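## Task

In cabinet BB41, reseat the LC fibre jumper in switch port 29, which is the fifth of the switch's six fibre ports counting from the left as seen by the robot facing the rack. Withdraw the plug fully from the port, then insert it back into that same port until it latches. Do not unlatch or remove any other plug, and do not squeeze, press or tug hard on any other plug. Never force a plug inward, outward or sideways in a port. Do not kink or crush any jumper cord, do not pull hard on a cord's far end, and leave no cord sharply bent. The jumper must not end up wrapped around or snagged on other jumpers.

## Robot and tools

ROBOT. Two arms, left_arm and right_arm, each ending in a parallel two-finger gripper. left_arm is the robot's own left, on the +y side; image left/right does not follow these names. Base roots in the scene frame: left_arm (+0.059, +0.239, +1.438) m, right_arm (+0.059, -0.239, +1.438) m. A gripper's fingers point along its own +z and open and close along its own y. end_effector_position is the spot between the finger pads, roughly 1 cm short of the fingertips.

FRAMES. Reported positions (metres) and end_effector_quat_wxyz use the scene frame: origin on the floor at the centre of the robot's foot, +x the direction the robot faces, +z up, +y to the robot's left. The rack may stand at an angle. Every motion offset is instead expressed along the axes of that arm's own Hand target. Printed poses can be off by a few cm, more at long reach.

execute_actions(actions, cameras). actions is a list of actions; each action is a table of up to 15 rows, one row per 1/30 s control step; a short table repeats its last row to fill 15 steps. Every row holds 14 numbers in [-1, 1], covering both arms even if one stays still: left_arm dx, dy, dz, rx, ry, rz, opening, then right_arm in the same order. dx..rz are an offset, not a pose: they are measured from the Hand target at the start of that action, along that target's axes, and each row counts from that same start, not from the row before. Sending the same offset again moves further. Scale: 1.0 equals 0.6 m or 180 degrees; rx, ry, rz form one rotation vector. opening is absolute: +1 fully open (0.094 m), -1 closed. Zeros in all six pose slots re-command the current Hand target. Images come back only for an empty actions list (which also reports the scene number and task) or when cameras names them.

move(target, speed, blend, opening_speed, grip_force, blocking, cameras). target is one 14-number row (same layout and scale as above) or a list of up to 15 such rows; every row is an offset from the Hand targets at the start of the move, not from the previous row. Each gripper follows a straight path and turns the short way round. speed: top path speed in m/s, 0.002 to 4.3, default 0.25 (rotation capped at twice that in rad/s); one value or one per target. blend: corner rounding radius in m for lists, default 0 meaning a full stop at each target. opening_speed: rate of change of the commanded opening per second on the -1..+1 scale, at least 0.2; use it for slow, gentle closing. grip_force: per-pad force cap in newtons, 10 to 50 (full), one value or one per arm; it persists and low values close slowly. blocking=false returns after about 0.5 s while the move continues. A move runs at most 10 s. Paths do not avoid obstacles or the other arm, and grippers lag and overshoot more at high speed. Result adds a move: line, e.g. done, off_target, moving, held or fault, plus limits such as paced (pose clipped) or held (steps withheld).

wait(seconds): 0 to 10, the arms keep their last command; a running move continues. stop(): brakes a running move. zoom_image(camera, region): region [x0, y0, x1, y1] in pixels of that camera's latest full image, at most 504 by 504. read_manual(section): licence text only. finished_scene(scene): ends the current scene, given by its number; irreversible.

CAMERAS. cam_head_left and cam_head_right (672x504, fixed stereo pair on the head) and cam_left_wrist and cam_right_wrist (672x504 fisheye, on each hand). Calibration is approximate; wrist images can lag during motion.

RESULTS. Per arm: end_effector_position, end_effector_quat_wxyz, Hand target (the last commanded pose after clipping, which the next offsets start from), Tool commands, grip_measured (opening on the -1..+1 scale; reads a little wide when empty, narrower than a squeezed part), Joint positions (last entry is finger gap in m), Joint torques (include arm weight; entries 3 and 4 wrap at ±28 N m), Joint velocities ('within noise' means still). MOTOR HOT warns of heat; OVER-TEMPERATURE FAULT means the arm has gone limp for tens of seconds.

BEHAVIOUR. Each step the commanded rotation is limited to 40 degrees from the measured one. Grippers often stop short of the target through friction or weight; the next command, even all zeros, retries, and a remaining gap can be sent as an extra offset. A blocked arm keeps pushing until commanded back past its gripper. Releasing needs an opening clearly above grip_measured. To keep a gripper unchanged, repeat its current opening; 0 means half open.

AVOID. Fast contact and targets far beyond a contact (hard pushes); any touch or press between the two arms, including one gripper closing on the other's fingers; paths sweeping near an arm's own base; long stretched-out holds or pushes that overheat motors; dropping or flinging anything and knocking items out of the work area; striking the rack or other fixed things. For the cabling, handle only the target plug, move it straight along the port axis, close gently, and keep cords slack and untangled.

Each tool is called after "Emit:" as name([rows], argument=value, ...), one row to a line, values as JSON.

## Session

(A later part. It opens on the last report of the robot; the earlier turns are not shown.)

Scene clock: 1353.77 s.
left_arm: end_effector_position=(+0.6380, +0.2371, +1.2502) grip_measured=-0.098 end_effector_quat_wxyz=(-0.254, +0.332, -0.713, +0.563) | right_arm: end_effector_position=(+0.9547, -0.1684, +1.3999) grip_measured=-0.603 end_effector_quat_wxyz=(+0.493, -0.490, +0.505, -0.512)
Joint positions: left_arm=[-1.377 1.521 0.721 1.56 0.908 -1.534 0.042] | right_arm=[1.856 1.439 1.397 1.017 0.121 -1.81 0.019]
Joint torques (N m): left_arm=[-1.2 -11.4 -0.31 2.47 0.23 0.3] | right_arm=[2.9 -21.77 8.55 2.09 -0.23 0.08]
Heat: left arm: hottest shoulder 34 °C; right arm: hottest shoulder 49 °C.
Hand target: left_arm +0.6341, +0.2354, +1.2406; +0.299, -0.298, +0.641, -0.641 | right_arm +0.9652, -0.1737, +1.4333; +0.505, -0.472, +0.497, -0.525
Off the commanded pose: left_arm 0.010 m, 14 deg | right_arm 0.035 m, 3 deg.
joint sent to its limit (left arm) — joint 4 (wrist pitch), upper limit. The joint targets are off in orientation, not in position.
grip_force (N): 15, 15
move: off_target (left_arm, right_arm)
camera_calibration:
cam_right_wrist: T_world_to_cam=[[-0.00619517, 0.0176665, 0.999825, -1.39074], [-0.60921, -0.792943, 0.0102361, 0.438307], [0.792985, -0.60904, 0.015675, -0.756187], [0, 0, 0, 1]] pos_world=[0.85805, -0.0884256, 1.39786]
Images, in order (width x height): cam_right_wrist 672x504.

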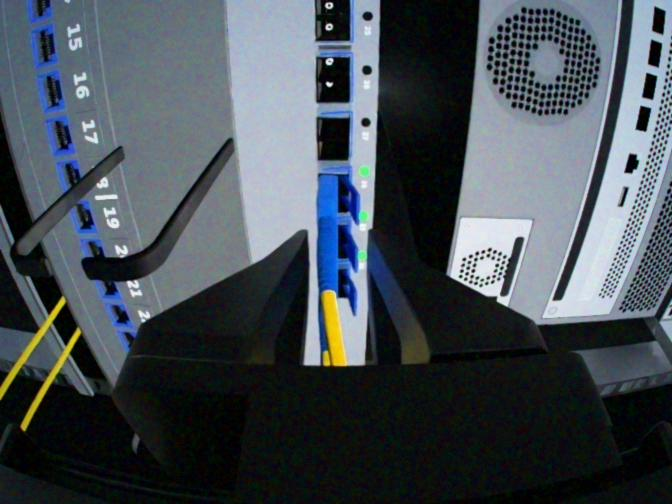

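Emit:
move(target=[0,0,0,0,0,0,-0.1,-0.0158,-0.0011,-0.0192,0,0,0,-0.5], speed=0.03)

Scene clock: 1430.90 s.
left_arm: end_effector_position=(+0.6380, +0.2371, +1.2502) grip_measured=-0.098 end_effector_quat_wxyz=(-0.254, +0.332, -0.713, +0.563) | right_arm: end_effector_position=(+0.9507, -0.1611, +1.4019) grip_measured=-0.502 end_effector_quat_wxyz=(+0.494, -0.489, +0.506, -0.510)
Joint positions: left_arm=[-1.377 1.521 0.721 1.56 0.908 -1.534 0.042] | right_arm=[1.873 1.433 1.385 1.024 0.13 -1.818 0.023]
Joint torques (N m): left_arm=[-1.49 -11.11 -0.17 2.55 0.23 0.28] | right_arm=[3.78 -21.89 6.89 2.77 -0.12 0]
Heat: left arm: hottest shoulder 34 °C; right arm: hottest shoulder 48 °C.
Hand target: left_arm +0.6341, +0.2354, +1.2406; +0.299, -0.298, +0.641, -0.641 | right_arm +0.9541, -0.1637, +1.4335; +0.505, -0.472, +0.497, -0.525
Off the commanded pose: left_arm 0.010 m, 14 deg | right_arm 0.032 m, 3 deg.
joint sent to its limit (left arm) — joint 4 (wrist pitch), upper limit. The joint targets are off in orientation, not in position.
grip_force (N): 15, 15
move: off_target (left_arm, right_arm)

Emit:
move(target=[0,0,0,0,0,0,-0.1,0.0005,0.0042,-0.0135,0,0,0,-0.5], speed=0.03, cameras=["cam_right_wrist"])

Emit:
zoom_image(camera="cam_right_wrist", region=[260, 170, 420, 310])

Scene clock: 1445.67 s.
left_arm: end_effector_position=(+0.6380, +0.2371, +1.2502) grip_measured=-0.098 end_effector_quat_wxyz=(-0.254, +0.332, -0.713, +0.563) | right_arm: end_effector_position=(+0.9430, -0.1613, +1.3994) grip_measured=-0.502 end_effector_quat_wxyz=(+0.494, -0.489, +0.506, -0.511)
Joint positions: left_arm=[-1.377 1.521 0.721 1.56 0.908 -1.534 0.042] | right_arm=[1.873 1.428 1.359 1.045 0.13 -1.819 0.023]
Joint torques (N m): left_arm=[-0.97 -11.52 -0.1 2.5 0.23 0.26] | right_arm=[3.72 -21.07 6.68 2.73 -0.11 -0.02]
Heat: left arm: hottest shoulder 34 °C; right arm: hottest shoulder 47 °C.
Hand target: left_arm +0.6341, +0.2354, +1.2406; +0.299, -0.298, +0.641, -0.641 | right_arm +0.9462, -0.1636, +1.4304; +0.505, -0.472, +0.497, -0.525
Off the commanded pose: left_arm 0.010 m, 14 deg | right_arm 0.031 m, 3 deg.
joint sent to its limit (left arm) — joint 4 (wrist pitch), upper limit. The joint targets are off in orientation, not in position.
grip_force (N): 15, 15
move: off_target (left_arm, right_arm)
camera_calibration:
cam_right_wrist: T_world_to_cam=[[-0.00536779, 0.0133514, 0.999896, -1.39199], [-0.608905, -0.793209, 0.00732272, 0.440545], [0.793225, -0.608803, 0.0123875, -0.738089], [0, 0, 0, 1]] pos_world=[0.846249, -0.0813211, 1.39776]
Images, in order (width x height): cam_right_wrist 672x504.

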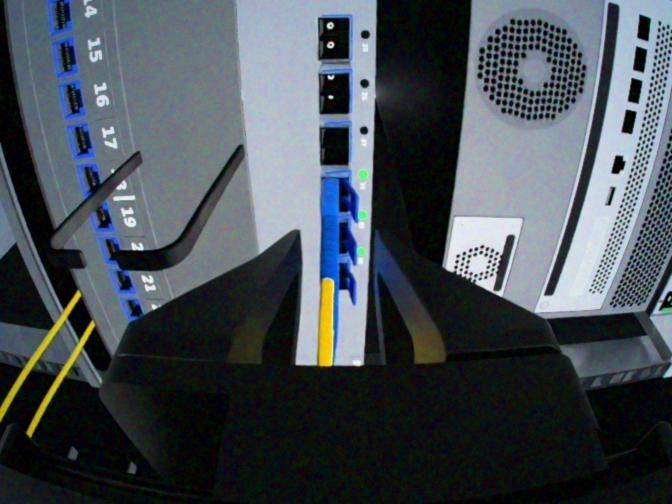

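Scaled by 3.150 from the camera's 672x504 image, which has a finer 960x720 frame.

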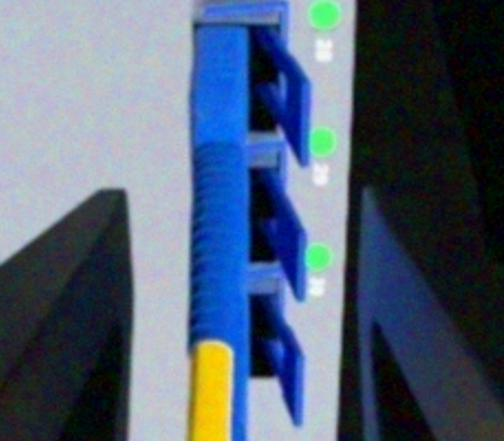

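Emit:
move(target=[0,0,0,0,0,0,-0.1,0,0,0,0,0,0,-0.78], speed=0.03, opening_speed=0.3, cameras=["cam_right_wrist"])

Emit:
zoom_image(camera="cam_right_wrist", region=[260, 170, 420, 310])

Scene clock: 1460.53 s.
left_arm: end_effector_position=(+0.6380, +0.2371, +1.2502) grip_measured=-0.098 end_effector_quat_wxyz=(-0.254, +0.332, -0.713, +0.563) | right_arm: end_effector_position=(+0.9429, -0.1615, +1.4000) grip_measured=-0.777 end_effector_quat_wxyz=(+0.494, -0.489, +0.506, -0.511)
Joint positions: left_arm=[-1.377 1.521 0.721 1.56 0.908 -1.534 0.042] | right_arm=[1.873 1.427 1.359 1.046 0.131 -1.819 0.01]
Joint torques (N m): left_arm=[-1.55 -11.34 -0.23 2.56 0.22 0.28] | right_arm=[3.72 -21.36 6.65 2.84 -0.16 0]
Heat: left arm: hottest shoulder 34 °C; right arm: hottest shoulder 49 °C.
Hand target: left_arm +0.6341, +0.2354, +1.2406; +0.299, -0.298, +0.641, -0.641 | right_arm +0.9461, -0.1636, +1.4305; +0.505, -0.472, +0.497, -0.525
Off the commanded pose: left_arm 0.010 m, 14 deg | right_arm 0.031 m, 3 deg.
joint sent to its limit (left arm) — joint 4 (wrist pitch), upper limit. The joint targets are off in orientation, not in position.
grip_force (N): 15, 15
move: off_target (left_arm, right_arm)
camera_calibration:
cam_right_wrist: T_world_to_cam=[[-0.0059161, 0.0132853, 0.999894, -1.39212], [-0.609652, -0.792639, 0.00692443, 0.441618], [0.792647, -0.609547, 0.0127888, -0.738351], [0, 0, 0, 1]] pos_world=[0.84625, -0.0815211, 1.39836]
Images, in order (width x height): cam_right_wrist 672x504.

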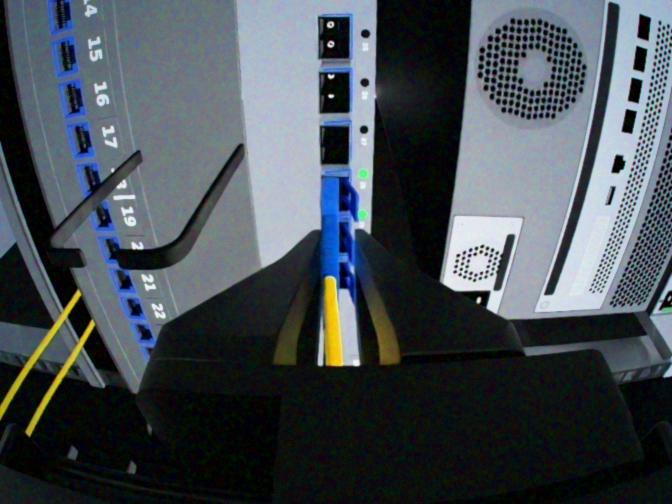

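Scaled by 3.150 from the camera's 672x504 image, which has a finer 960x720 frame.

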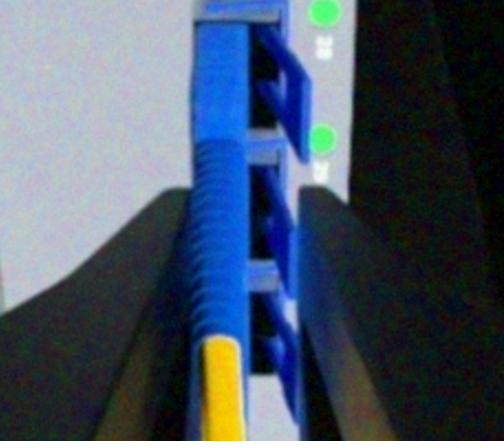

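Emit:
move(target=[0,0,0,0,0,0,-0.1,0,0,0,0,0,0,-0.9], speed=0.03, opening_speed=0.3, cameras=["cam_right_wrist"])

Emit:
zoom_image(camera="cam_right_wrist", region=[260, 170, 420, 310])

Scene clock: 1468.20 s.
left_arm: end_effector_position=(+0.6380, +0.2371, +1.2502) grip_measured=-0.098 end_effector_quat_wxyz=(-0.254, +0.332, -0.713, +0.563) | right_arm: end_effector_position=(+0.9419, -0.1615, +1.3986) grip_measured=-0.857 end_effector_quat_wxyz=(+0.493, -0.490, +0.507, -0.510)
Joint positions: left_arm=[-1.377 1.521 0.721 1.56 0.908 -1.534 0.042] | right_arm=[1.873 1.427 1.356 1.046 0.132 -1.819 0.007]
Joint torques (N m): left_arm=[-1.26 -11.22 -0.27 2.5 0.23 0.29] | right_arm=[3.72 -20.89 6.99 2.86 -0.19 0]
Heat: left arm: hottest shoulder 34 °C; right arm: hottest shoulder 50 °C.
Hand target: left_arm +0.6341, +0.2354, +1.2406; +0.299, -0.298, +0.641, -0.641 | right_arm +0.9462, -0.1636, +1.4306; +0.505, -0.472, +0.497, -0.525
Off the commanded pose: left_arm 0.010 m, 14 deg | right_arm 0.032 m, 3 deg.
joint sent to its limit (left arm) — joint 4 (wrist pitch), upper limit. The joint targets are off in orientation, not in position.
grip_force (N): 15, 15
move: off_target (left_arm, right_arm)
camera_calibration:
cam_right_wrist: T_world_to_cam=[[-0.00266805, 0.0135534, 0.999905, -1.39377], [-0.609854, -0.792462, 0.00911433, 0.438218], [0.79251, -0.609771, 0.0103799, -0.734018], [0, 0, 0, 1]] pos_world=[0.845246, -0.0814214, 1.39726]
Images, in order (width x height): cam_right_wrist 672x504.

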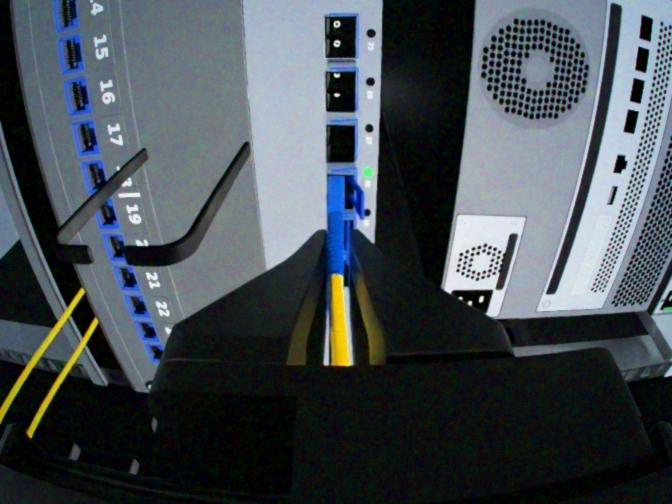

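Scaled by 3.150 from the camera's 672x504 image, which has a finer 960x720 frame.

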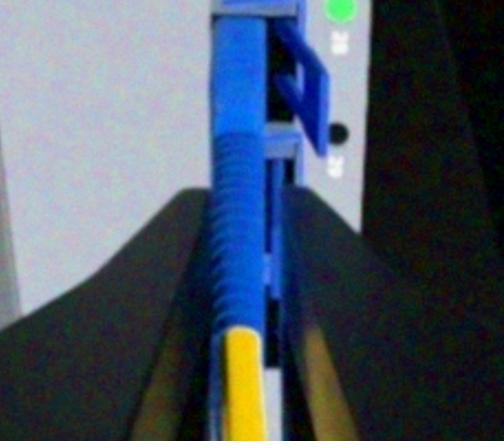

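Emit:
move(target=[0,0,0,0,0,0,-0.1,0,0,-0.0083,0,0,0,-0.92], speed=0.03, grip_force=20)

Emit:
move(target=[0,0,0,0,0,0,-0.1,0,0,-0.0083,0,0,0,-0.92], speed=0.03, cameras=["cam_right_wrist"])

Emit:
zoom_image(camera="cam_right_wrist", region=[260, 150, 420, 310])

Scene clock: 1482.60 s.
left_arm: end_effector_position=(+0.6380, +0.2371, +1.2502) grip_measured=-0.098 end_effector_quat_wxyz=(-0.254, +0.332, -0.713, +0.563) | right_arm: end_effector_position=(+0.9414, -0.1614, +1.3980) grip_measured=-0.862 end_effector_quat_wxyz=(+0.492, -0.490, +0.507, -0.510)
Joint positions: left_arm=[-1.377 1.521 0.721 1.56 0.908 -1.534 0.042] | right_arm=[1.873 1.427 1.354 1.046 0.132 -1.82 0.006]
Joint torques (N m): left_arm=[-1.32 -10.99 -0.2 2.58 0.22 0.28] | right_arm=[3.6 -21.77 5.71 3.17 -0.16 -0.02]
Heat: left arm: hottest shoulder 34 °C; right arm: hottest shoulder 51 °C.
Hand target: left_arm +0.6341, +0.2354, +1.2406; +0.299, -0.298, +0.641, -0.641 | right_arm +0.9412, -0.1634, +1.4303; +0.505, -0.472, +0.497, -0.525
Off the commanded pose: left_arm 0.010 m, 14 deg | right_arm 0.032 m, 3 deg.
joint sent to its limit (left arm) — joint 4 (wrist pitch), upper limit. The joint targets are off in orientation, not in position.
grip_force (N): 20, 20
move: off_target (left_arm, right_arm)

Scene clock: 1483.30 s.
left_arm: end_effector_position=(+0.6380, +0.2371, +1.2502) grip_measured=-0.098 end_effector_quat_wxyz=(-0.254, +0.332, -0.713, +0.563) | right_arm: end_effector_position=(+0.9409, -0.1614, +1.3977) grip_measured=-0.863 end_effector_quat_wxyz=(+0.492, -0.491, +0.507, -0.510)
Joint positions: left_arm=[-1.377 1.521 0.721 1.56 0.908 -1.534 0.042] | right_arm=[1.873 1.427 1.353 1.047 0.132 -1.821 0.006]
Joint torques (N m): left_arm=[-1.49 -10.99 -0.16 2.62 0.24 0.28] | right_arm=[3.78 -22.18 4.52 3.51 -0.15 -0.04]
Heat: left arm: hottest shoulder 34 °C; right arm: hottest shoulder 51 °C.
Hand target: left_arm +0.6341, +0.2354, +1.2406; +0.299, -0.298, +0.641, -0.641 | right_arm +0.9363, -0.1632, +1.4300; +0.505, -0.472, +0.497, -0.525
Off the commanded pose: left_arm 0.010 m, 14 deg | right_arm 0.033 m, 3 deg.
joint sent to its limit (left arm) — joint 4 (wrist pitch), upper limit. The joint targets are off in orientation, not in position.
grip_force (N): 20, 20
move: off_target (left_arm, right_arm)
camera_calibration:
cam_right_wrist: T_world_to_cam=[[-0.00119127, 0.0148089, 0.99989, -1.39389], [-0.609619, -0.792618, 0.0110128, 0.434833], [0.792694, -0.609538, 0.00997198, -0.73272], [0, 0, 0, 1]] pos_world=[0.844245, -0.0813227, 1.39626]
Images, in order (width x height): cam_right_wrist 672x504.

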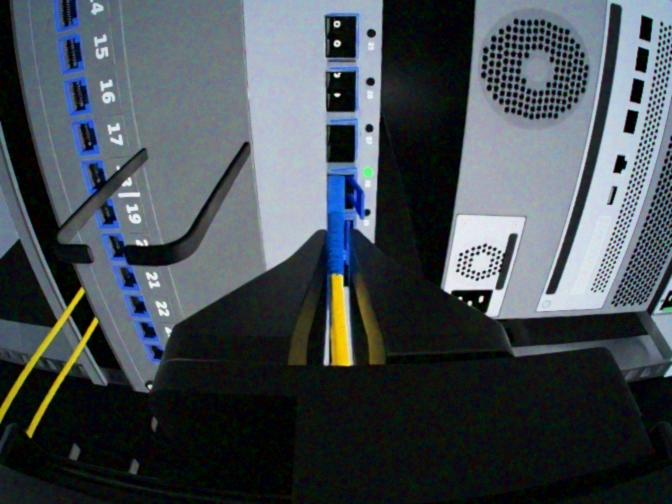

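Scaled by 3.150 from the camera's 672x504 image, which has a finer 960x720 frame.

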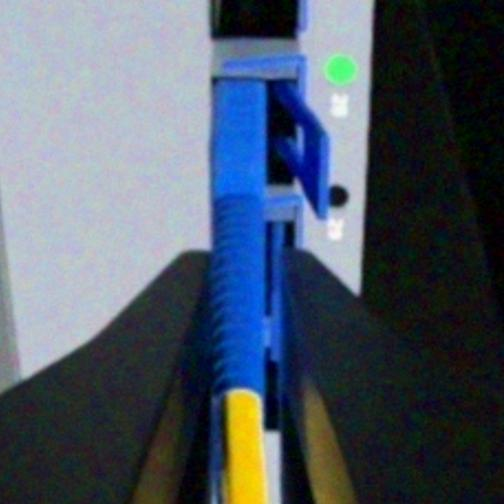

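Emit:
move(target=[0,0,0,0,0,0,-0.1,0,0,-0.0083,0,0,0,-0.92], speed=0.03)

Emit:
move(target=[0,0,0,0,0,0,-0.1,0,0,-0.0067,0,0,0,-0.92], speed=0.03, cameras=["cam_right_wrist"])

Emit:
zoom_image(camera="cam_right_wrist", region=[260, 150, 420, 310])

Scene clock: 1497.03 s.
left_arm: end_effector_position=(+0.6380, +0.2371, +1.2502) grip_measured=-0.098 end_effector_quat_wxyz=(-0.254, +0.332, -0.713, +0.563) | right_arm: end_effector_position=(+0.9300, -0.1610, +1.3969) grip_measured=-0.908 end_effector_quat_wxyz=(+0.493, -0.490, +0.507, -0.510)
Joint positions: left_arm=[-1.377 1.521 0.721 1.56 0.908 -1.534 0.042] | right_arm=[1.876 1.415 1.316 1.073 0.133 -1.822 0.004]
Joint torques (N m): left_arm=[-1.32 -11.16 -0.24 2.5 0.21 0.29] | right_arm=[3.43 -21.19 6.31 2.93 -0.17 0]
Heat: left arm: hottest shoulder 34 °C; right arm: hottest shoulder 51 °C.
Hand target: left_arm +0.6341, +0.2354, +1.2406; +0.299, -0.298, +0.641, -0.641 | right_arm +0.9312, -0.1629, +1.4295; +0.505, -0.472, +0.497, -0.524
Off the commanded pose: left_arm 0.010 m, 14 deg | right_arm 0.033 m, 3 deg.
joint sent to its limit (left arm) — joint 4 (wrist pitch), upper limit. The joint targets are off in orientation, not in position.
grip_force (N): 20, 20
move: off_target (left_arm, right_arm)

Scene clock: 1497.73 s.
left_arm: end_effector_position=(+0.6380, +0.2371, +1.2502) grip_measured=-0.098 end_effector_quat_wxyz=(-0.254, +0.332, -0.713, +0.563) | right_arm: end_effector_position=(+0.9295, -0.1609, +1.3965) grip_measured=-0.908 end_effector_quat_wxyz=(+0.492, -0.491, +0.507, -0.510)
Joint positions: left_arm=[-1.377 1.521 0.721 1.56 0.908 -1.534 0.042] | right_arm=[1.876 1.415 1.314 1.074 0.133 -1.823 0.004]
Joint torques (N m): left_arm=[-1.44 -11.28 -0.21 2.47 0.22 0.28] | right_arm=[3.66 -21.66 4.88 3.3 -0.13 -0.03]
Heat: left arm: hottest shoulder 34 °C; right arm: hottest shoulder 51 °C.
Hand target: left_arm +0.6341, +0.2354, +1.2406; +0.299, -0.298, +0.641, -0.641 | right_arm +0.9272, -0.1627, +1.4292; +0.505, -0.472, +0.497, -0.525
Off the commanded pose: left_arm 0.010 m, 14 deg | right_arm 0.033 m, 3 deg.
joint sent to its limit (left arm) — joint 4 (wrist pitch), upper limit. The joint targets are off in orientation, not in position.
grip_force (N): 20, 20
move: off_target (left_arm, right_arm)
camera_calibration:
cam_right_wrist: T_world_to_cam=[[-0.00127545, 0.01487, 0.999889, -1.39264], [-0.609334, -0.792837, 0.0110135, 0.427958], [0.792912, -0.609252, 0.010072, -0.723726], [0, 0, 0, 1]] pos_world=[0.832845, -0.0809227, 1.39506]
Images, in order (width x height): cam_right_wrist 672x504.

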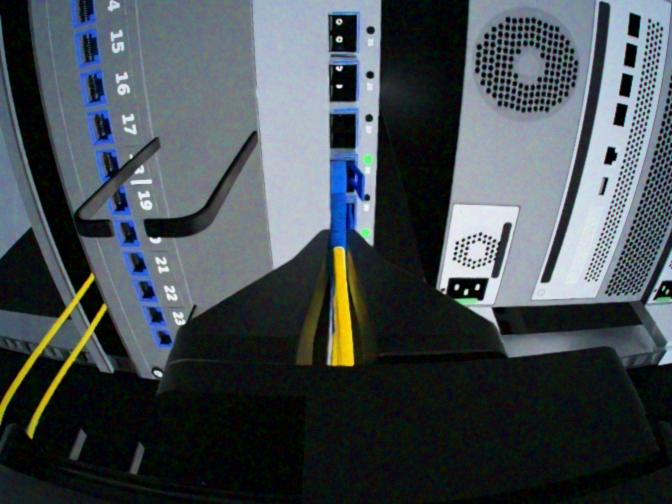

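Scaled by 3.150 from the camera's 672x504 image, which has a finer 960x720 frame.

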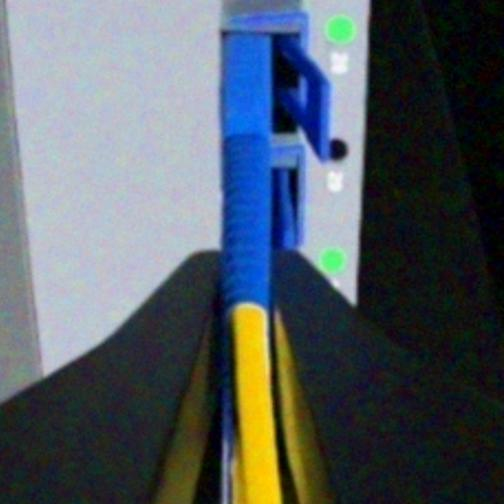

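Emit:
move(target=[0,0,0,0,0,0,-0.1,0,0,-0.0067,0,0,0,-0.98], speed=0.03, grip_force=25)

Emit:
move(target=[0,0,0,0,0,0,-0.1,0,0,-0.0067,0,0,0,-0.98], speed=0.03, cameras=["cam_right_wrist"])

Emit:
zoom_image(camera="cam_right_wrist", region=[260, 150, 420, 310])

Scene clock: 1511.03 s.
left_arm: end_effector_position=(+0.6380, +0.2371, +1.2502) grip_measured=-0.098 end_effector_quat_wxyz=(-0.254, +0.332, -0.713, +0.563) | right_arm: end_effector_position=(+0.9291, -0.1609, +1.3962) grip_measured=-0.912 end_effector_quat_wxyz=(+0.492, -0.491, +0.507, -0.510)
Joint positions: left_arm=[-1.377 1.521 0.721 1.56 0.908 -1.534 0.042] | right_arm=[1.876 1.415 1.313 1.075 0.133 -1.824 0.004]
Joint torques (N m): left_arm=[-1.38 -11.22 -0.27 2.55 0.23 0.28] | right_arm=[4.07 -22.01 4.03 3.56 -0.11 -0.02]
Heat: left arm: hottest shoulder 34 °C; right arm: hottest shoulder 49 °C.
Hand target: left_arm +0.6341, +0.2354, +1.2406; +0.299, -0.298, +0.641, -0.641 | right_arm +0.9233, -0.1626, +1.4290; +0.505, -0.472, +0.497, -0.525
Off the commanded pose: left_arm 0.010 m, 14 deg | right_arm 0.033 m, 3 deg.
joint sent to its limit (left arm) — joint 4 (wrist pitch), upper limit. The joint targets are off in orientation, not in position.
grip_force (N): 25, 25
move: off_target (left_arm, right_arm)

Scene clock: 1511.73 s.
left_arm: end_effector_position=(+0.6380, +0.2371, +1.2502) grip_measured=-0.098 end_effector_quat_wxyz=(-0.254, +0.332, -0.713, +0.563) | right_arm: end_effector_position=(+0.9286, -0.1609, +1.3960) grip_measured=-0.912 end_effector_quat_wxyz=(+0.492, -0.491, +0.506, -0.510)
Joint positions: left_arm=[-1.377 1.521 0.721 1.56 0.908 -1.534 0.042] | right_arm=[1.876 1.415 1.311 1.077 0.133 -1.824 0.004]
Joint torques (N m): left_arm=[-1.55 -11.34 -0.21 2.62 0.24 0.27] | right_arm=[3.84 -22.12 3.07 3.78 -0.08 -0.02]
Heat: left arm: hottest shoulder 34 °C; right arm: hottest shoulder 49 °C.
Hand target: left_arm +0.6341, +0.2354, +1.2406; +0.299, -0.298, +0.641, -0.641 | right_arm +0.9191, -0.1624, +1.4287; +0.505, -0.472, +0.497, -0.525
Off the commanded pose: left_arm 0.010 m, 14 deg | right_arm 0.034 m, 3 deg.
joint sent to its limit (left arm) — joint 4 (wrist pitch), upper limit. The joint targets are off in orientation, not in position.
grip_force (N): 25, 25
move: off_target (left_arm, right_arm)
camera_calibration:
cam_right_wrist: T_world_to_cam=[[-0.00125168, 0.0163696, 0.999865, -1.39191], [-0.609336, -0.792818, 0.012217, 0.425819], [0.792911, -0.609238, 0.0109669, -0.724192], [0, 0, 0, 1]] pos_world=[0.831945, -0.0808243, 1.39446]
Images, in order (width x height): cam_right_wrist 672x504.

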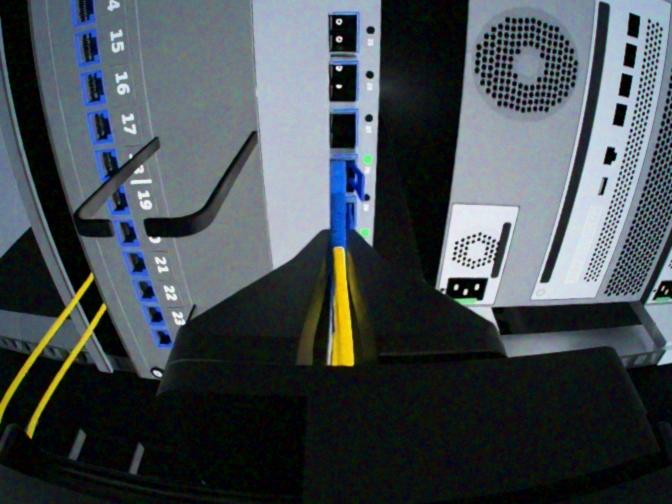

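Scaled by 3.150 from the camera's 672x504 image, which has a finer 960x720 frame.

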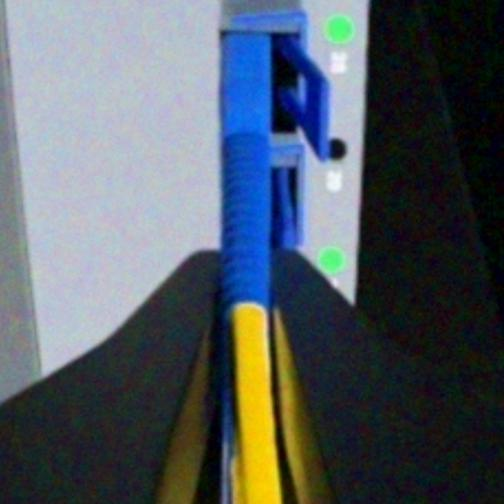

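Emit:
move(target=[0,0,0,0,0,0,-0.1,0,0,-0.0067,0,0,0,-0.98], speed=0.03, grip_force=35)

Emit:
move(target=[0,0,0,0,0,0,-0.1,0,0,-0.0067,0,0,0,-0.98], speed=0.03, cameras=["cam_right_wrist"])

Emit:
zoom_image(camera="cam_right_wrist", region=[260, 150, 420, 310])

Scene clock: 1527.67 s.
left_arm: end_effector_position=(+0.6380, +0.2371, +1.2502) grip_measured=-0.098 end_effector_quat_wxyz=(-0.254, +0.332, -0.713, +0.563) | right_arm: end_effector_position=(+0.9283, -0.1609, +1.3957) grip_measured=-0.918 end_effector_quat_wxyz=(+0.492, -0.491, +0.506, -0.511)
Joint positions: left_arm=[-1.377 1.521 0.721 1.56 0.908 -1.534 0.042] | right_arm=[1.876 1.415 1.31 1.078 0.133 -1.825 0.004]
Joint torques (N m): left_arm=[-1.38 -11.16 -0.27 2.51 0.22 0.29] | right_arm=[4.19 -22.77 2.13 4 -0.05 -0.01]
Heat: left arm: hottest shoulder 34 °C; right arm: hottest shoulder 49 °C.
Hand target: left_arm +0.6341, +0.2354, +1.2406; +0.299, -0.298, +0.641, -0.641 | right_arm +0.9152, -0.1622, +1.4284; +0.505, -0.472, +0.497, -0.525
Off the commanded pose: left_arm 0.010 m, 14 deg | right_arm 0.035 m, 3 deg.
joint sent to its limit (left arm) — joint 4 (wrist pitch), upper limit. The joint targets are off in orientation, not in position.
grip_force (N): 35, 35
move: off_target (left_arm, right_arm)

Scene clock: 1528.37 s.
left_arm: end_effector_position=(+0.6380, +0.2371, +1.2502) grip_measured=-0.098 end_effector_quat_wxyz=(-0.254, +0.332, -0.713, +0.563) | right_arm: end_effector_position=(+0.9279, -0.1609, +1.3955) grip_measured=-0.918 end_effector_quat_wxyz=(+0.492, -0.491, +0.506, -0.511)
Joint positions: left_arm=[-1.377 1.521 0.721 1.56 0.908 -1.534 0.042] | right_arm=[1.876 1.415 1.309 1.079 0.133 -1.826 0.004]
Joint torques (N m): left_arm=[-1.38 -11.22 -0.17 2.55 0.22 0.28] | right_arm=[4.42 -22.89 1.24 4.31 -0.02 -0.02]
Heat: left arm: hottest shoulder 34 °C; right arm: hottest shoulder 49 °C.
Hand target: left_arm +0.6341, +0.2354, +1.2406; +0.299, -0.298, +0.641, -0.641 | right_arm +0.9112, -0.1620, +1.4282; +0.505, -0.472, +0.497, -0.524
Off the commanded pose: left_arm 0.010 m, 14 deg | right_arm 0.037 m, 3 deg.
joint sent to its limit (left arm) — joint 4 (wrist pitch), upper limit. The joint targets are off in orientation, not in position.
grip_force (N): 35, 35
move: off_target (left_arm, right_arm)
camera_calibration:
cam_right_wrist: T_world_to_cam=[[-0.00119233, 0.0175886, 0.999845, -1.39133], [-0.609337, -0.792801, 0.0132198, 0.423941], [0.79291, -0.609227, 0.0116627, -0.724521], [0, 0, 0, 1]] pos_world=[0.831145, -0.0808256, 1.39396]
Images, in order (width x height): cam_right_wrist 672x504.

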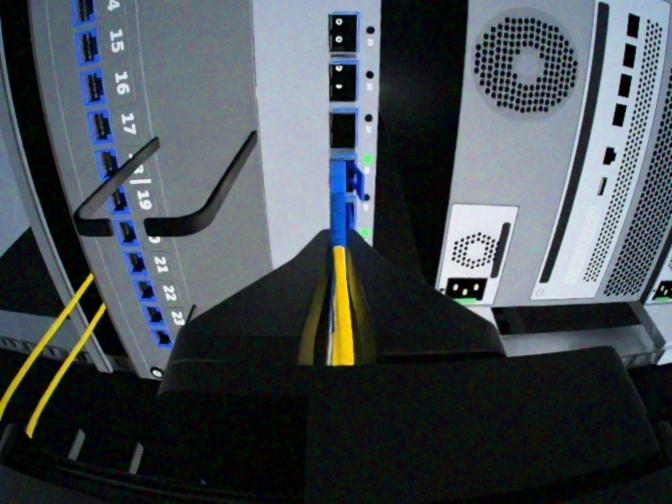

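Scaled by 3.150 from the camera's 672x504 image, which has a finer 960x720 frame.

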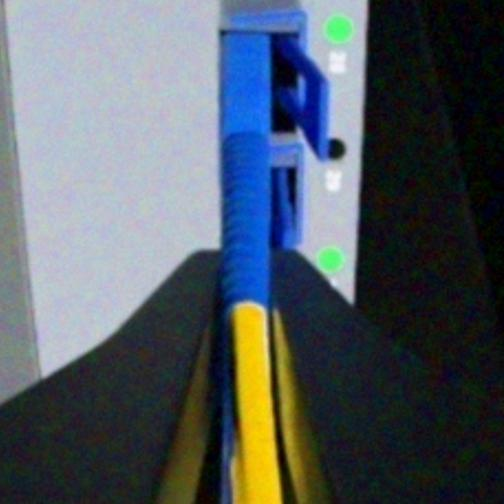

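Emit:
move(target=[0,0,0,0,0,0,-0.1,0,0,0.02,0,0,0,-0.98], speed=0.03, cameras=["cam_right_wrist"])

Emit:
zoom_image(camera="cam_right_wrist", region=[325, 150, 375, 240])

Scene clock: 1535.43 s.
left_arm: end_effector_position=(+0.6380, +0.2371, +1.2502) grip_measured=-0.098 end_effector_quat_wxyz=(-0.254, +0.332, -0.713, +0.563) | right_arm: end_effector_position=(+0.9284, -0.1610, +1.3962) grip_measured=-0.918 end_effector_quat_wxyz=(+0.492, -0.491, +0.506, -0.511)
Joint positions: left_arm=[-1.377 1.521 0.721 1.56 0.908 -1.534 0.042] | right_arm=[1.876 1.415 1.311 1.079 0.133 -1.826 0.004]
Joint torques (N m): left_arm=[-1.26 -11.4 -0.25 2.58 0.23 0.26] | right_arm=[3.96 -22.07 4.14 3.47 -0.11 -0.01]
Heat: left arm: hottest shoulder 34 °C; right arm: hottest shoulder 49 °C.
Hand target: left_arm +0.6341, +0.2354, +1.2406; +0.299, -0.298, +0.641, -0.641 | right_arm +0.9231, -0.1625, +1.4289; +0.505, -0.472, +0.497, -0.525
Off the commanded pose: left_arm 0.010 m, 14 deg | right_arm 0.033 m, 3 deg.
joint sent to its limit (left arm) — joint 4 (wrist pitch), upper limit. The joint targets are off in orientation, not in position.
grip_force (N): 35, 35
move: off_target (left_arm, right_arm)
camera_calibration:
cam_right_wrist: T_world_to_cam=[[-0.00270247, 0.0177538, 0.999839, -1.39055], [-0.609688, -0.792544, 0.012425, 0.425642], [0.792637, -0.609556, 0.0129661, -0.726682], [0, 0, 0, 1]] pos_world=[0.831746, -0.0809258, 1.39446]
Images, in order (width x height): cam_right_wrist 672x504.

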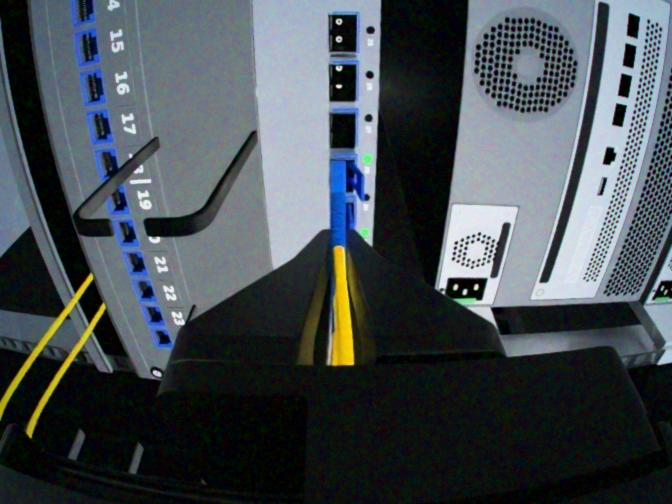

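Scaled by 5.600 from the camera's 672x504 image, which has a finer 960x720 frame.

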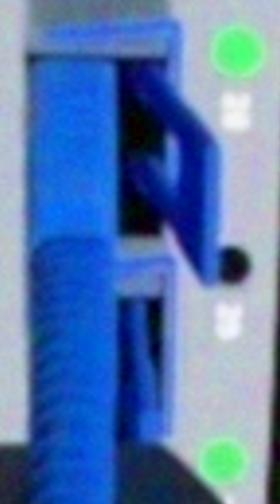

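Emit:
move([
  [0.0547,-0.3,0.233,0,0,0,-0.1,0,0,0,0,0,0,-0.98],
  [-0.0067,-0.325,0.669,0,0,0,-0.1,0,0,0,0,0,0,-0.98],
], speed=0.15, blend=0.03, cameras=["cam_left_wrist","cam_head_left"])

Emit:
zoom_image(camera="cam_left_wrist", region=[280, 200, 400, 350])

Scene clock: 1567.80 s.
left_arm: end_effector_position=(+0.9338, -0.0068, +1.4424) grip_measured=-0.098 end_effector_quat_wxyz=(-0.298, +0.303, -0.640, +0.640) | right_arm: end_effector_position=(+0.9284, -0.1610, +1.3962) grip_measured=-0.918 end_effector_quat_wxyz=(+0.492, -0.491, +0.506, -0.511)
Joint positions: left_arm=[-1.997 1.39 1.479 0.632 0.477 -1.185 0.042] | right_arm=[1.876 1.415 1.311 1.079 0.133 -1.826 0.004]
Joint torques (N m): left_arm=[-7.41 -16.85 10.25 1.37 0.27 0.28] | right_arm=[3.96 -22.01 4.14 3.45 -0.1 -0.01]
Heat: left arm: hottest shoulder 34 °C; right arm: hottest shoulder 49 °C.
Hand target: left_arm +0.9439, -0.0198, +1.4356; +0.299, -0.298, +0.641, -0.641 | right_arm +0.9231, -0.1625, +1.4289; +0.505, -0.472, +0.497, -0.525
Off the commanded pose: left_arm 0.018 m, 1 deg | right_arm 0.033 m, 3 deg.
grip_force (N): 35, 35
move: off_target (left_arm, right_arm)
camera_calibration:
cam_left_wrist: T_world_to_cam=[[0.00231783, 0.0386468, 0.99925, -1.44856], [-0.958801, -0.283771, 0.0131991, 0.882163], [0.284069, -0.958113, 0.0363969, -0.197126], [0, 0, 0, 1]] pos_world=[0.905174, 0.117445, 1.443]
Images, in order (width x height): cam_head_left 672x504, cam_left_wrist 672x504.

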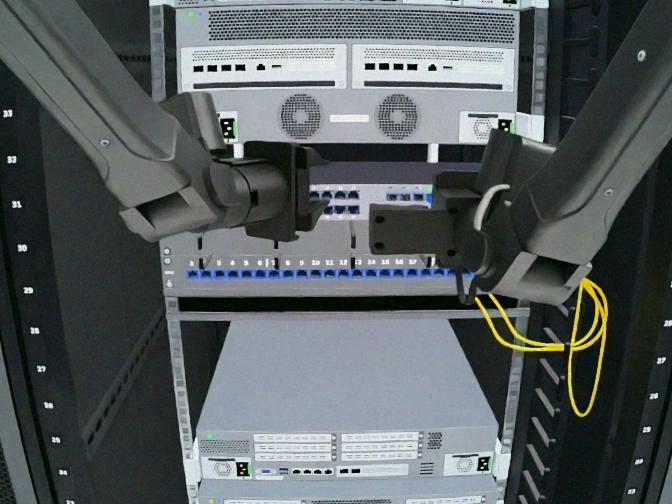

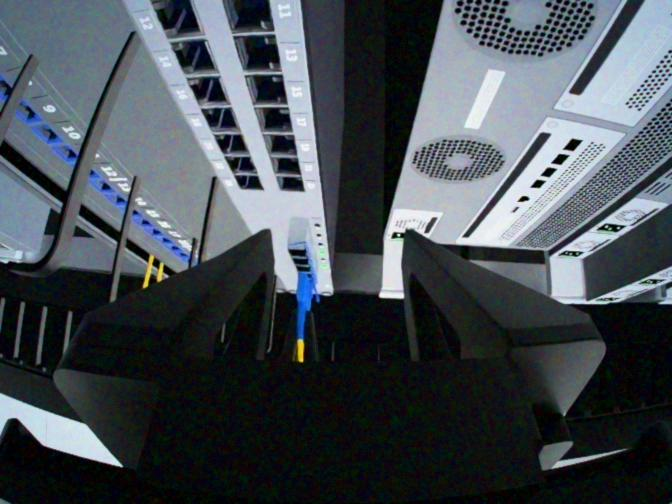

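Scaled by 3.360 from the camera's 672x504 image, which has a finer 960x720 frame.

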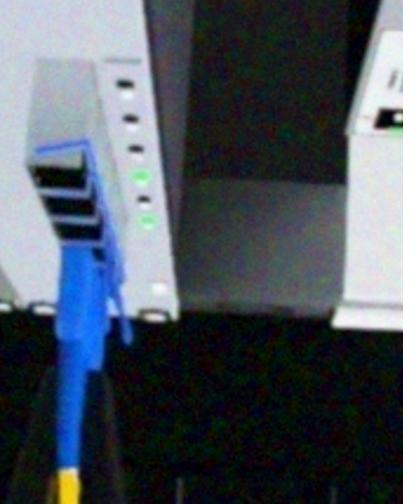

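Emit:
zoom_image(camera="cam_left_wrist", region=[285, 255, 335, 345])

Scaled by 5.600 from the camera's 672x504 image, which has a finer 960x720 frame.

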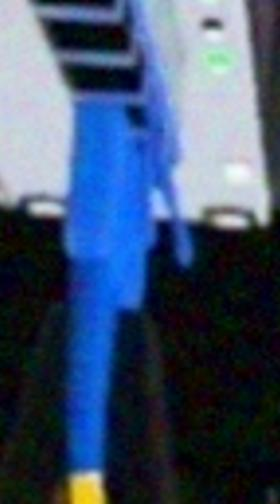

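Emit:
move([
  [0.0814,-0.0917,-0.071,-0.3379,0.0218,0.3687,-0.5,0,0,0,0,0,0,-0.98],
  [0.102,-0.0467,0.0857,-0.3379,0.0218,0.3687,-0.5,0,0,0,0,0,0,-0.98],
], speed=0.15, blend=0.01, cameras=["cam_left_wrist","cam_head_left"])

Scene clock: 1602.97 s.
left_arm: end_effector_position=(+0.9377, -0.0854, +1.4609) grip_measured=-0.498 end_effector_quat_wxyz=(+0.382, -0.004, +0.924, +0.004) | right_arm: end_effector_position=(+0.9284, -0.1610, +1.3962) grip_measured=-0.918 end_effector_quat_wxyz=(+0.492, -0.491, +0.506, -0.511)
Joint positions: left_arm=[-2.472 1.498 1.897 -0.146 -0.843 0.247 0.024] | right_arm=[1.876 1.415 1.311 1.079 0.133 -1.826 0.004]
Joint torques (N m): left_arm=[-11.11 -15.15 10.97 0.99 0.12 0.14] | right_arm=[3.66 -21.95 4.15 3.43 -0.11 -0.01]
Heat: left arm: hottest elbow 38 °C; right arm: hottest shoulder 49 °C.
Hand target: left_arm +0.9440, -0.0997, +1.4638; +0.383, +0.000, +0.924, +0.000 | right_arm +0.9231, -0.1625, +1.4289; +0.505, -0.472, +0.497, -0.525
Off the commanded pose: left_arm 0.016 m, 1 deg | right_arm 0.033 m, 3 deg.
grip_force (N): 35, 35
move: off_target (left_arm, right_arm)
camera_calibration:
cam_left_wrist: T_world_to_cam=[[0.00979313, -0.999431, 0.0322852, -0.147032], [-0.981432, -0.0157919, -0.19116, 1.20602], [0.191561, -0.0298136, -0.981028, 1.37812], [0, 0, 0, 1]] pos_world=[0.921072, -0.0868161, 1.58726]
Images, in order (width x height): cam_head_left 672x504, cam_left_wrist 672x504.

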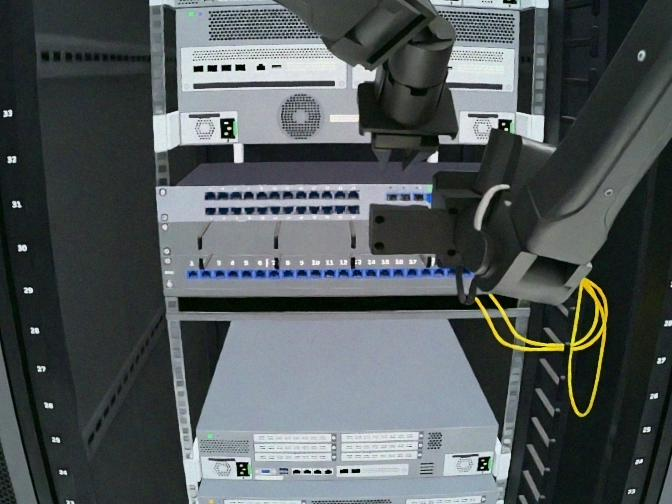

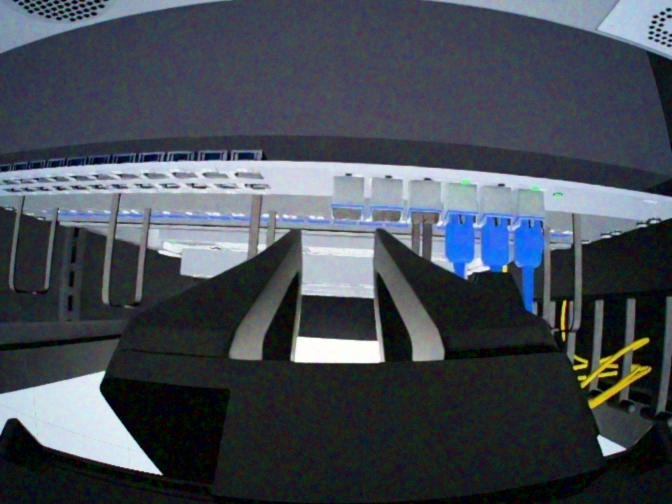

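Emit:
zoom_image(camera="cam_left_wrist", region=[430, 170, 560, 300])

Scaled by 3.877 from the camera's 672x504 image, which has a finer 960x720 frame.

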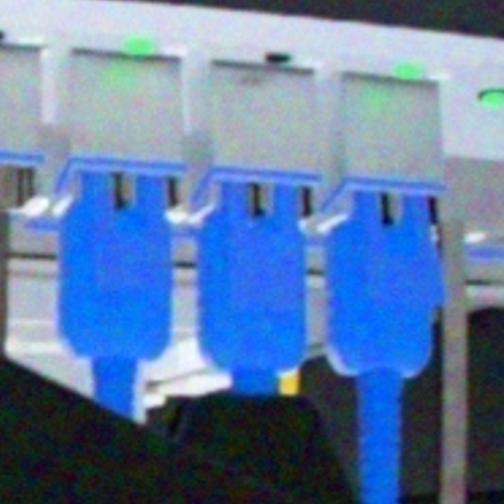

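Emit:
zoom_image(camera="cam_left_wrist", region=[470, 205, 560, 285])

Emit:
zoom_image(camera="cam_left_wrist", region=[435, 200, 515, 280])

Scaled by 5.600 from the camera's 672x504 image, which has a finer 960x720 frame.

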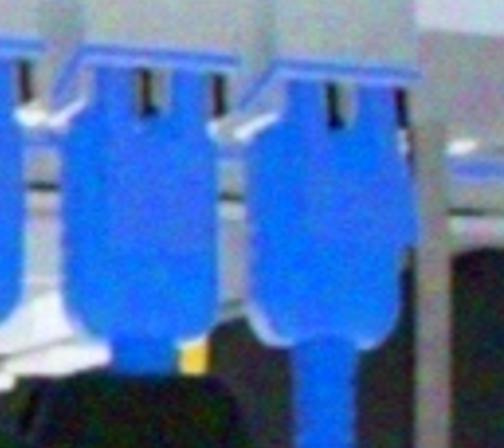

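Scaled by 6.300 from the camera's 672x504 image, which has a finer 960x720 frame.

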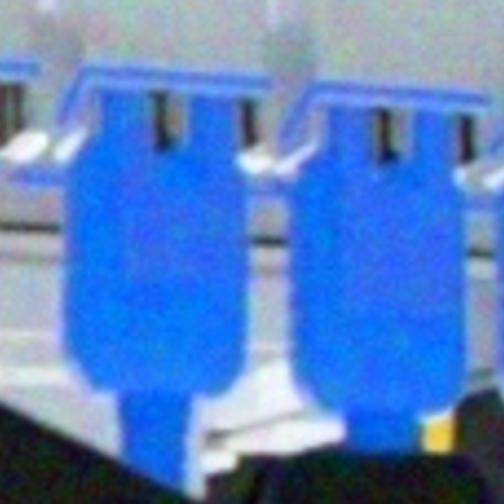

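Emit:
move(target=[0,0,0,0,0,0,-0.5,0,0,0,0,0,0,-0.66], speed=0.03, opening_speed=0.5, grip_force=45, cameras=["cam_left_wrist","cam_right_wrist"])

Emit:
zoom_image(camera="cam_left_wrist", region=[430, 170, 560, 300])

Emit:
zoom_image(camera="cam_right_wrist", region=[260, 150, 420, 310])

Scene clock: 1651.23 s.
left_arm: end_effector_position=(+0.9377, -0.0854, +1.4609) grip_measured=-0.498 end_effector_quat_wxyz=(+0.382, -0.004, +0.924, +0.004) | right_arm: end_effector_position=(+0.9201, -0.1608, +1.4009) grip_measured=-0.663 end_effector_quat_wxyz=(+0.494, -0.488, +0.505, -0.512)
Joint positions: left_arm=[-2.472 1.498 1.897 -0.146 -0.843 0.247 0.024] | right_arm=[1.88 1.398 1.28 1.098 0.134 -1.826 0.016]
Joint torques (N m): left_arm=[-11.34 -15.68 10.85 1.03 0.12 0.09] | right_arm=[3.72 -20.6 6.23 2.71 -0.11 -0.02]
Heat: left arm: hottest elbow 40 °C; right arm: hottest shoulder 49 °C.
Hand target: left_arm +0.9440, -0.0997, +1.4638; +0.383, +0.000, +0.924, +0.000 | right_arm +0.9231, -0.1627, +1.4290; +0.505, -0.472, +0.497, -0.525
Off the commanded pose: left_arm 0.016 m, 1 deg | right_arm 0.028 m, 3 deg.
grip_force (N): 45, 45
move: off_target (left_arm, right_arm)
camera_calibration:
cam_left_wrist: T_world_to_cam=[[0.00979313, -0.999431, 0.0322852, -0.147032], [-0.981432, -0.0157919, -0.19116, 1.20602], [0.191561, -0.0298136, -0.981028, 1.37812], [0, 0, 0, 1]] pos_world=[0.921072, -0.0868161, 1.58726]
cam_right_wrist: T_world_to_cam=[[-0.00825282, 0.013701, 0.999872, -1.39088], [-0.609489, -0.792773, 0.00583256, 0.429591], [0.792752, -0.609363, 0.0148932, -0.722798], [0, 0, 0, 1]] pos_world=[0.823352, -0.0808215, 1.39896]
Images, in order (width x height): cam_left_wrist 672x504, cam_right_wrist 672x504.

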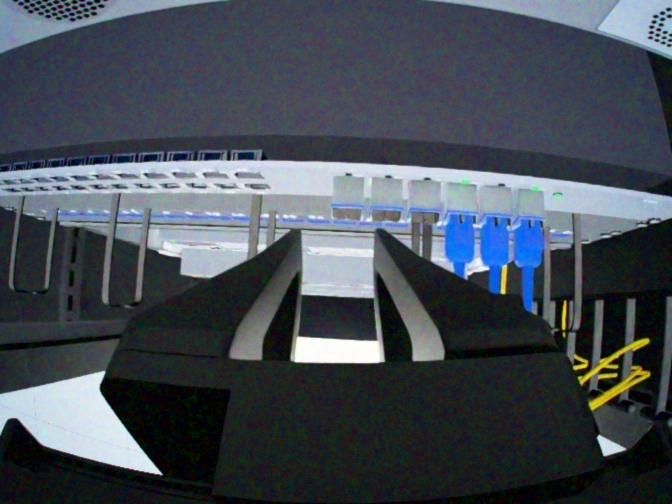

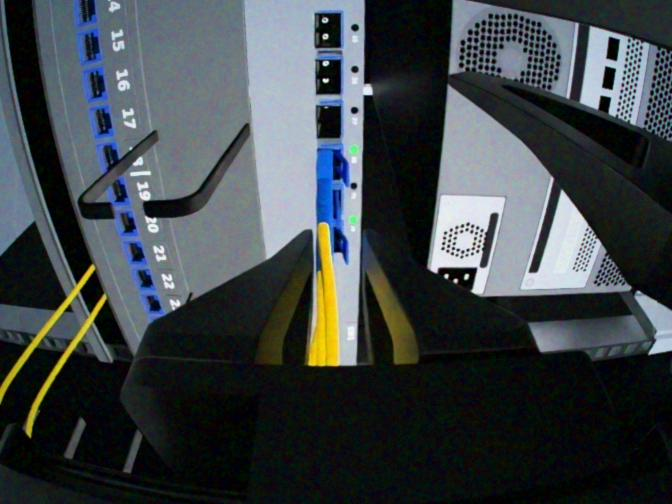

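Scaled by 3.877 from the camera's 672x504 image, which has a finer 960x720 frame.

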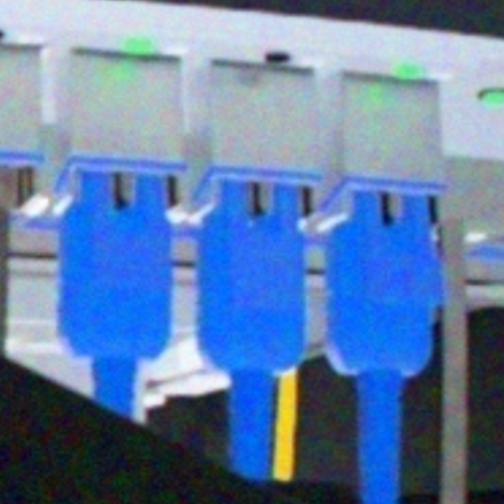

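Scaled by 3.150 from the camera's 672x504 image, which has a finer 960x720 frame.

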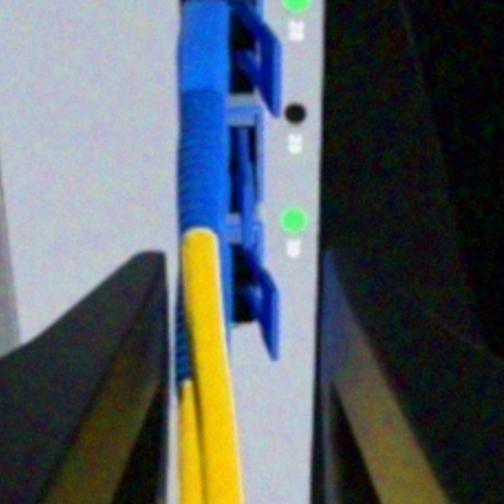

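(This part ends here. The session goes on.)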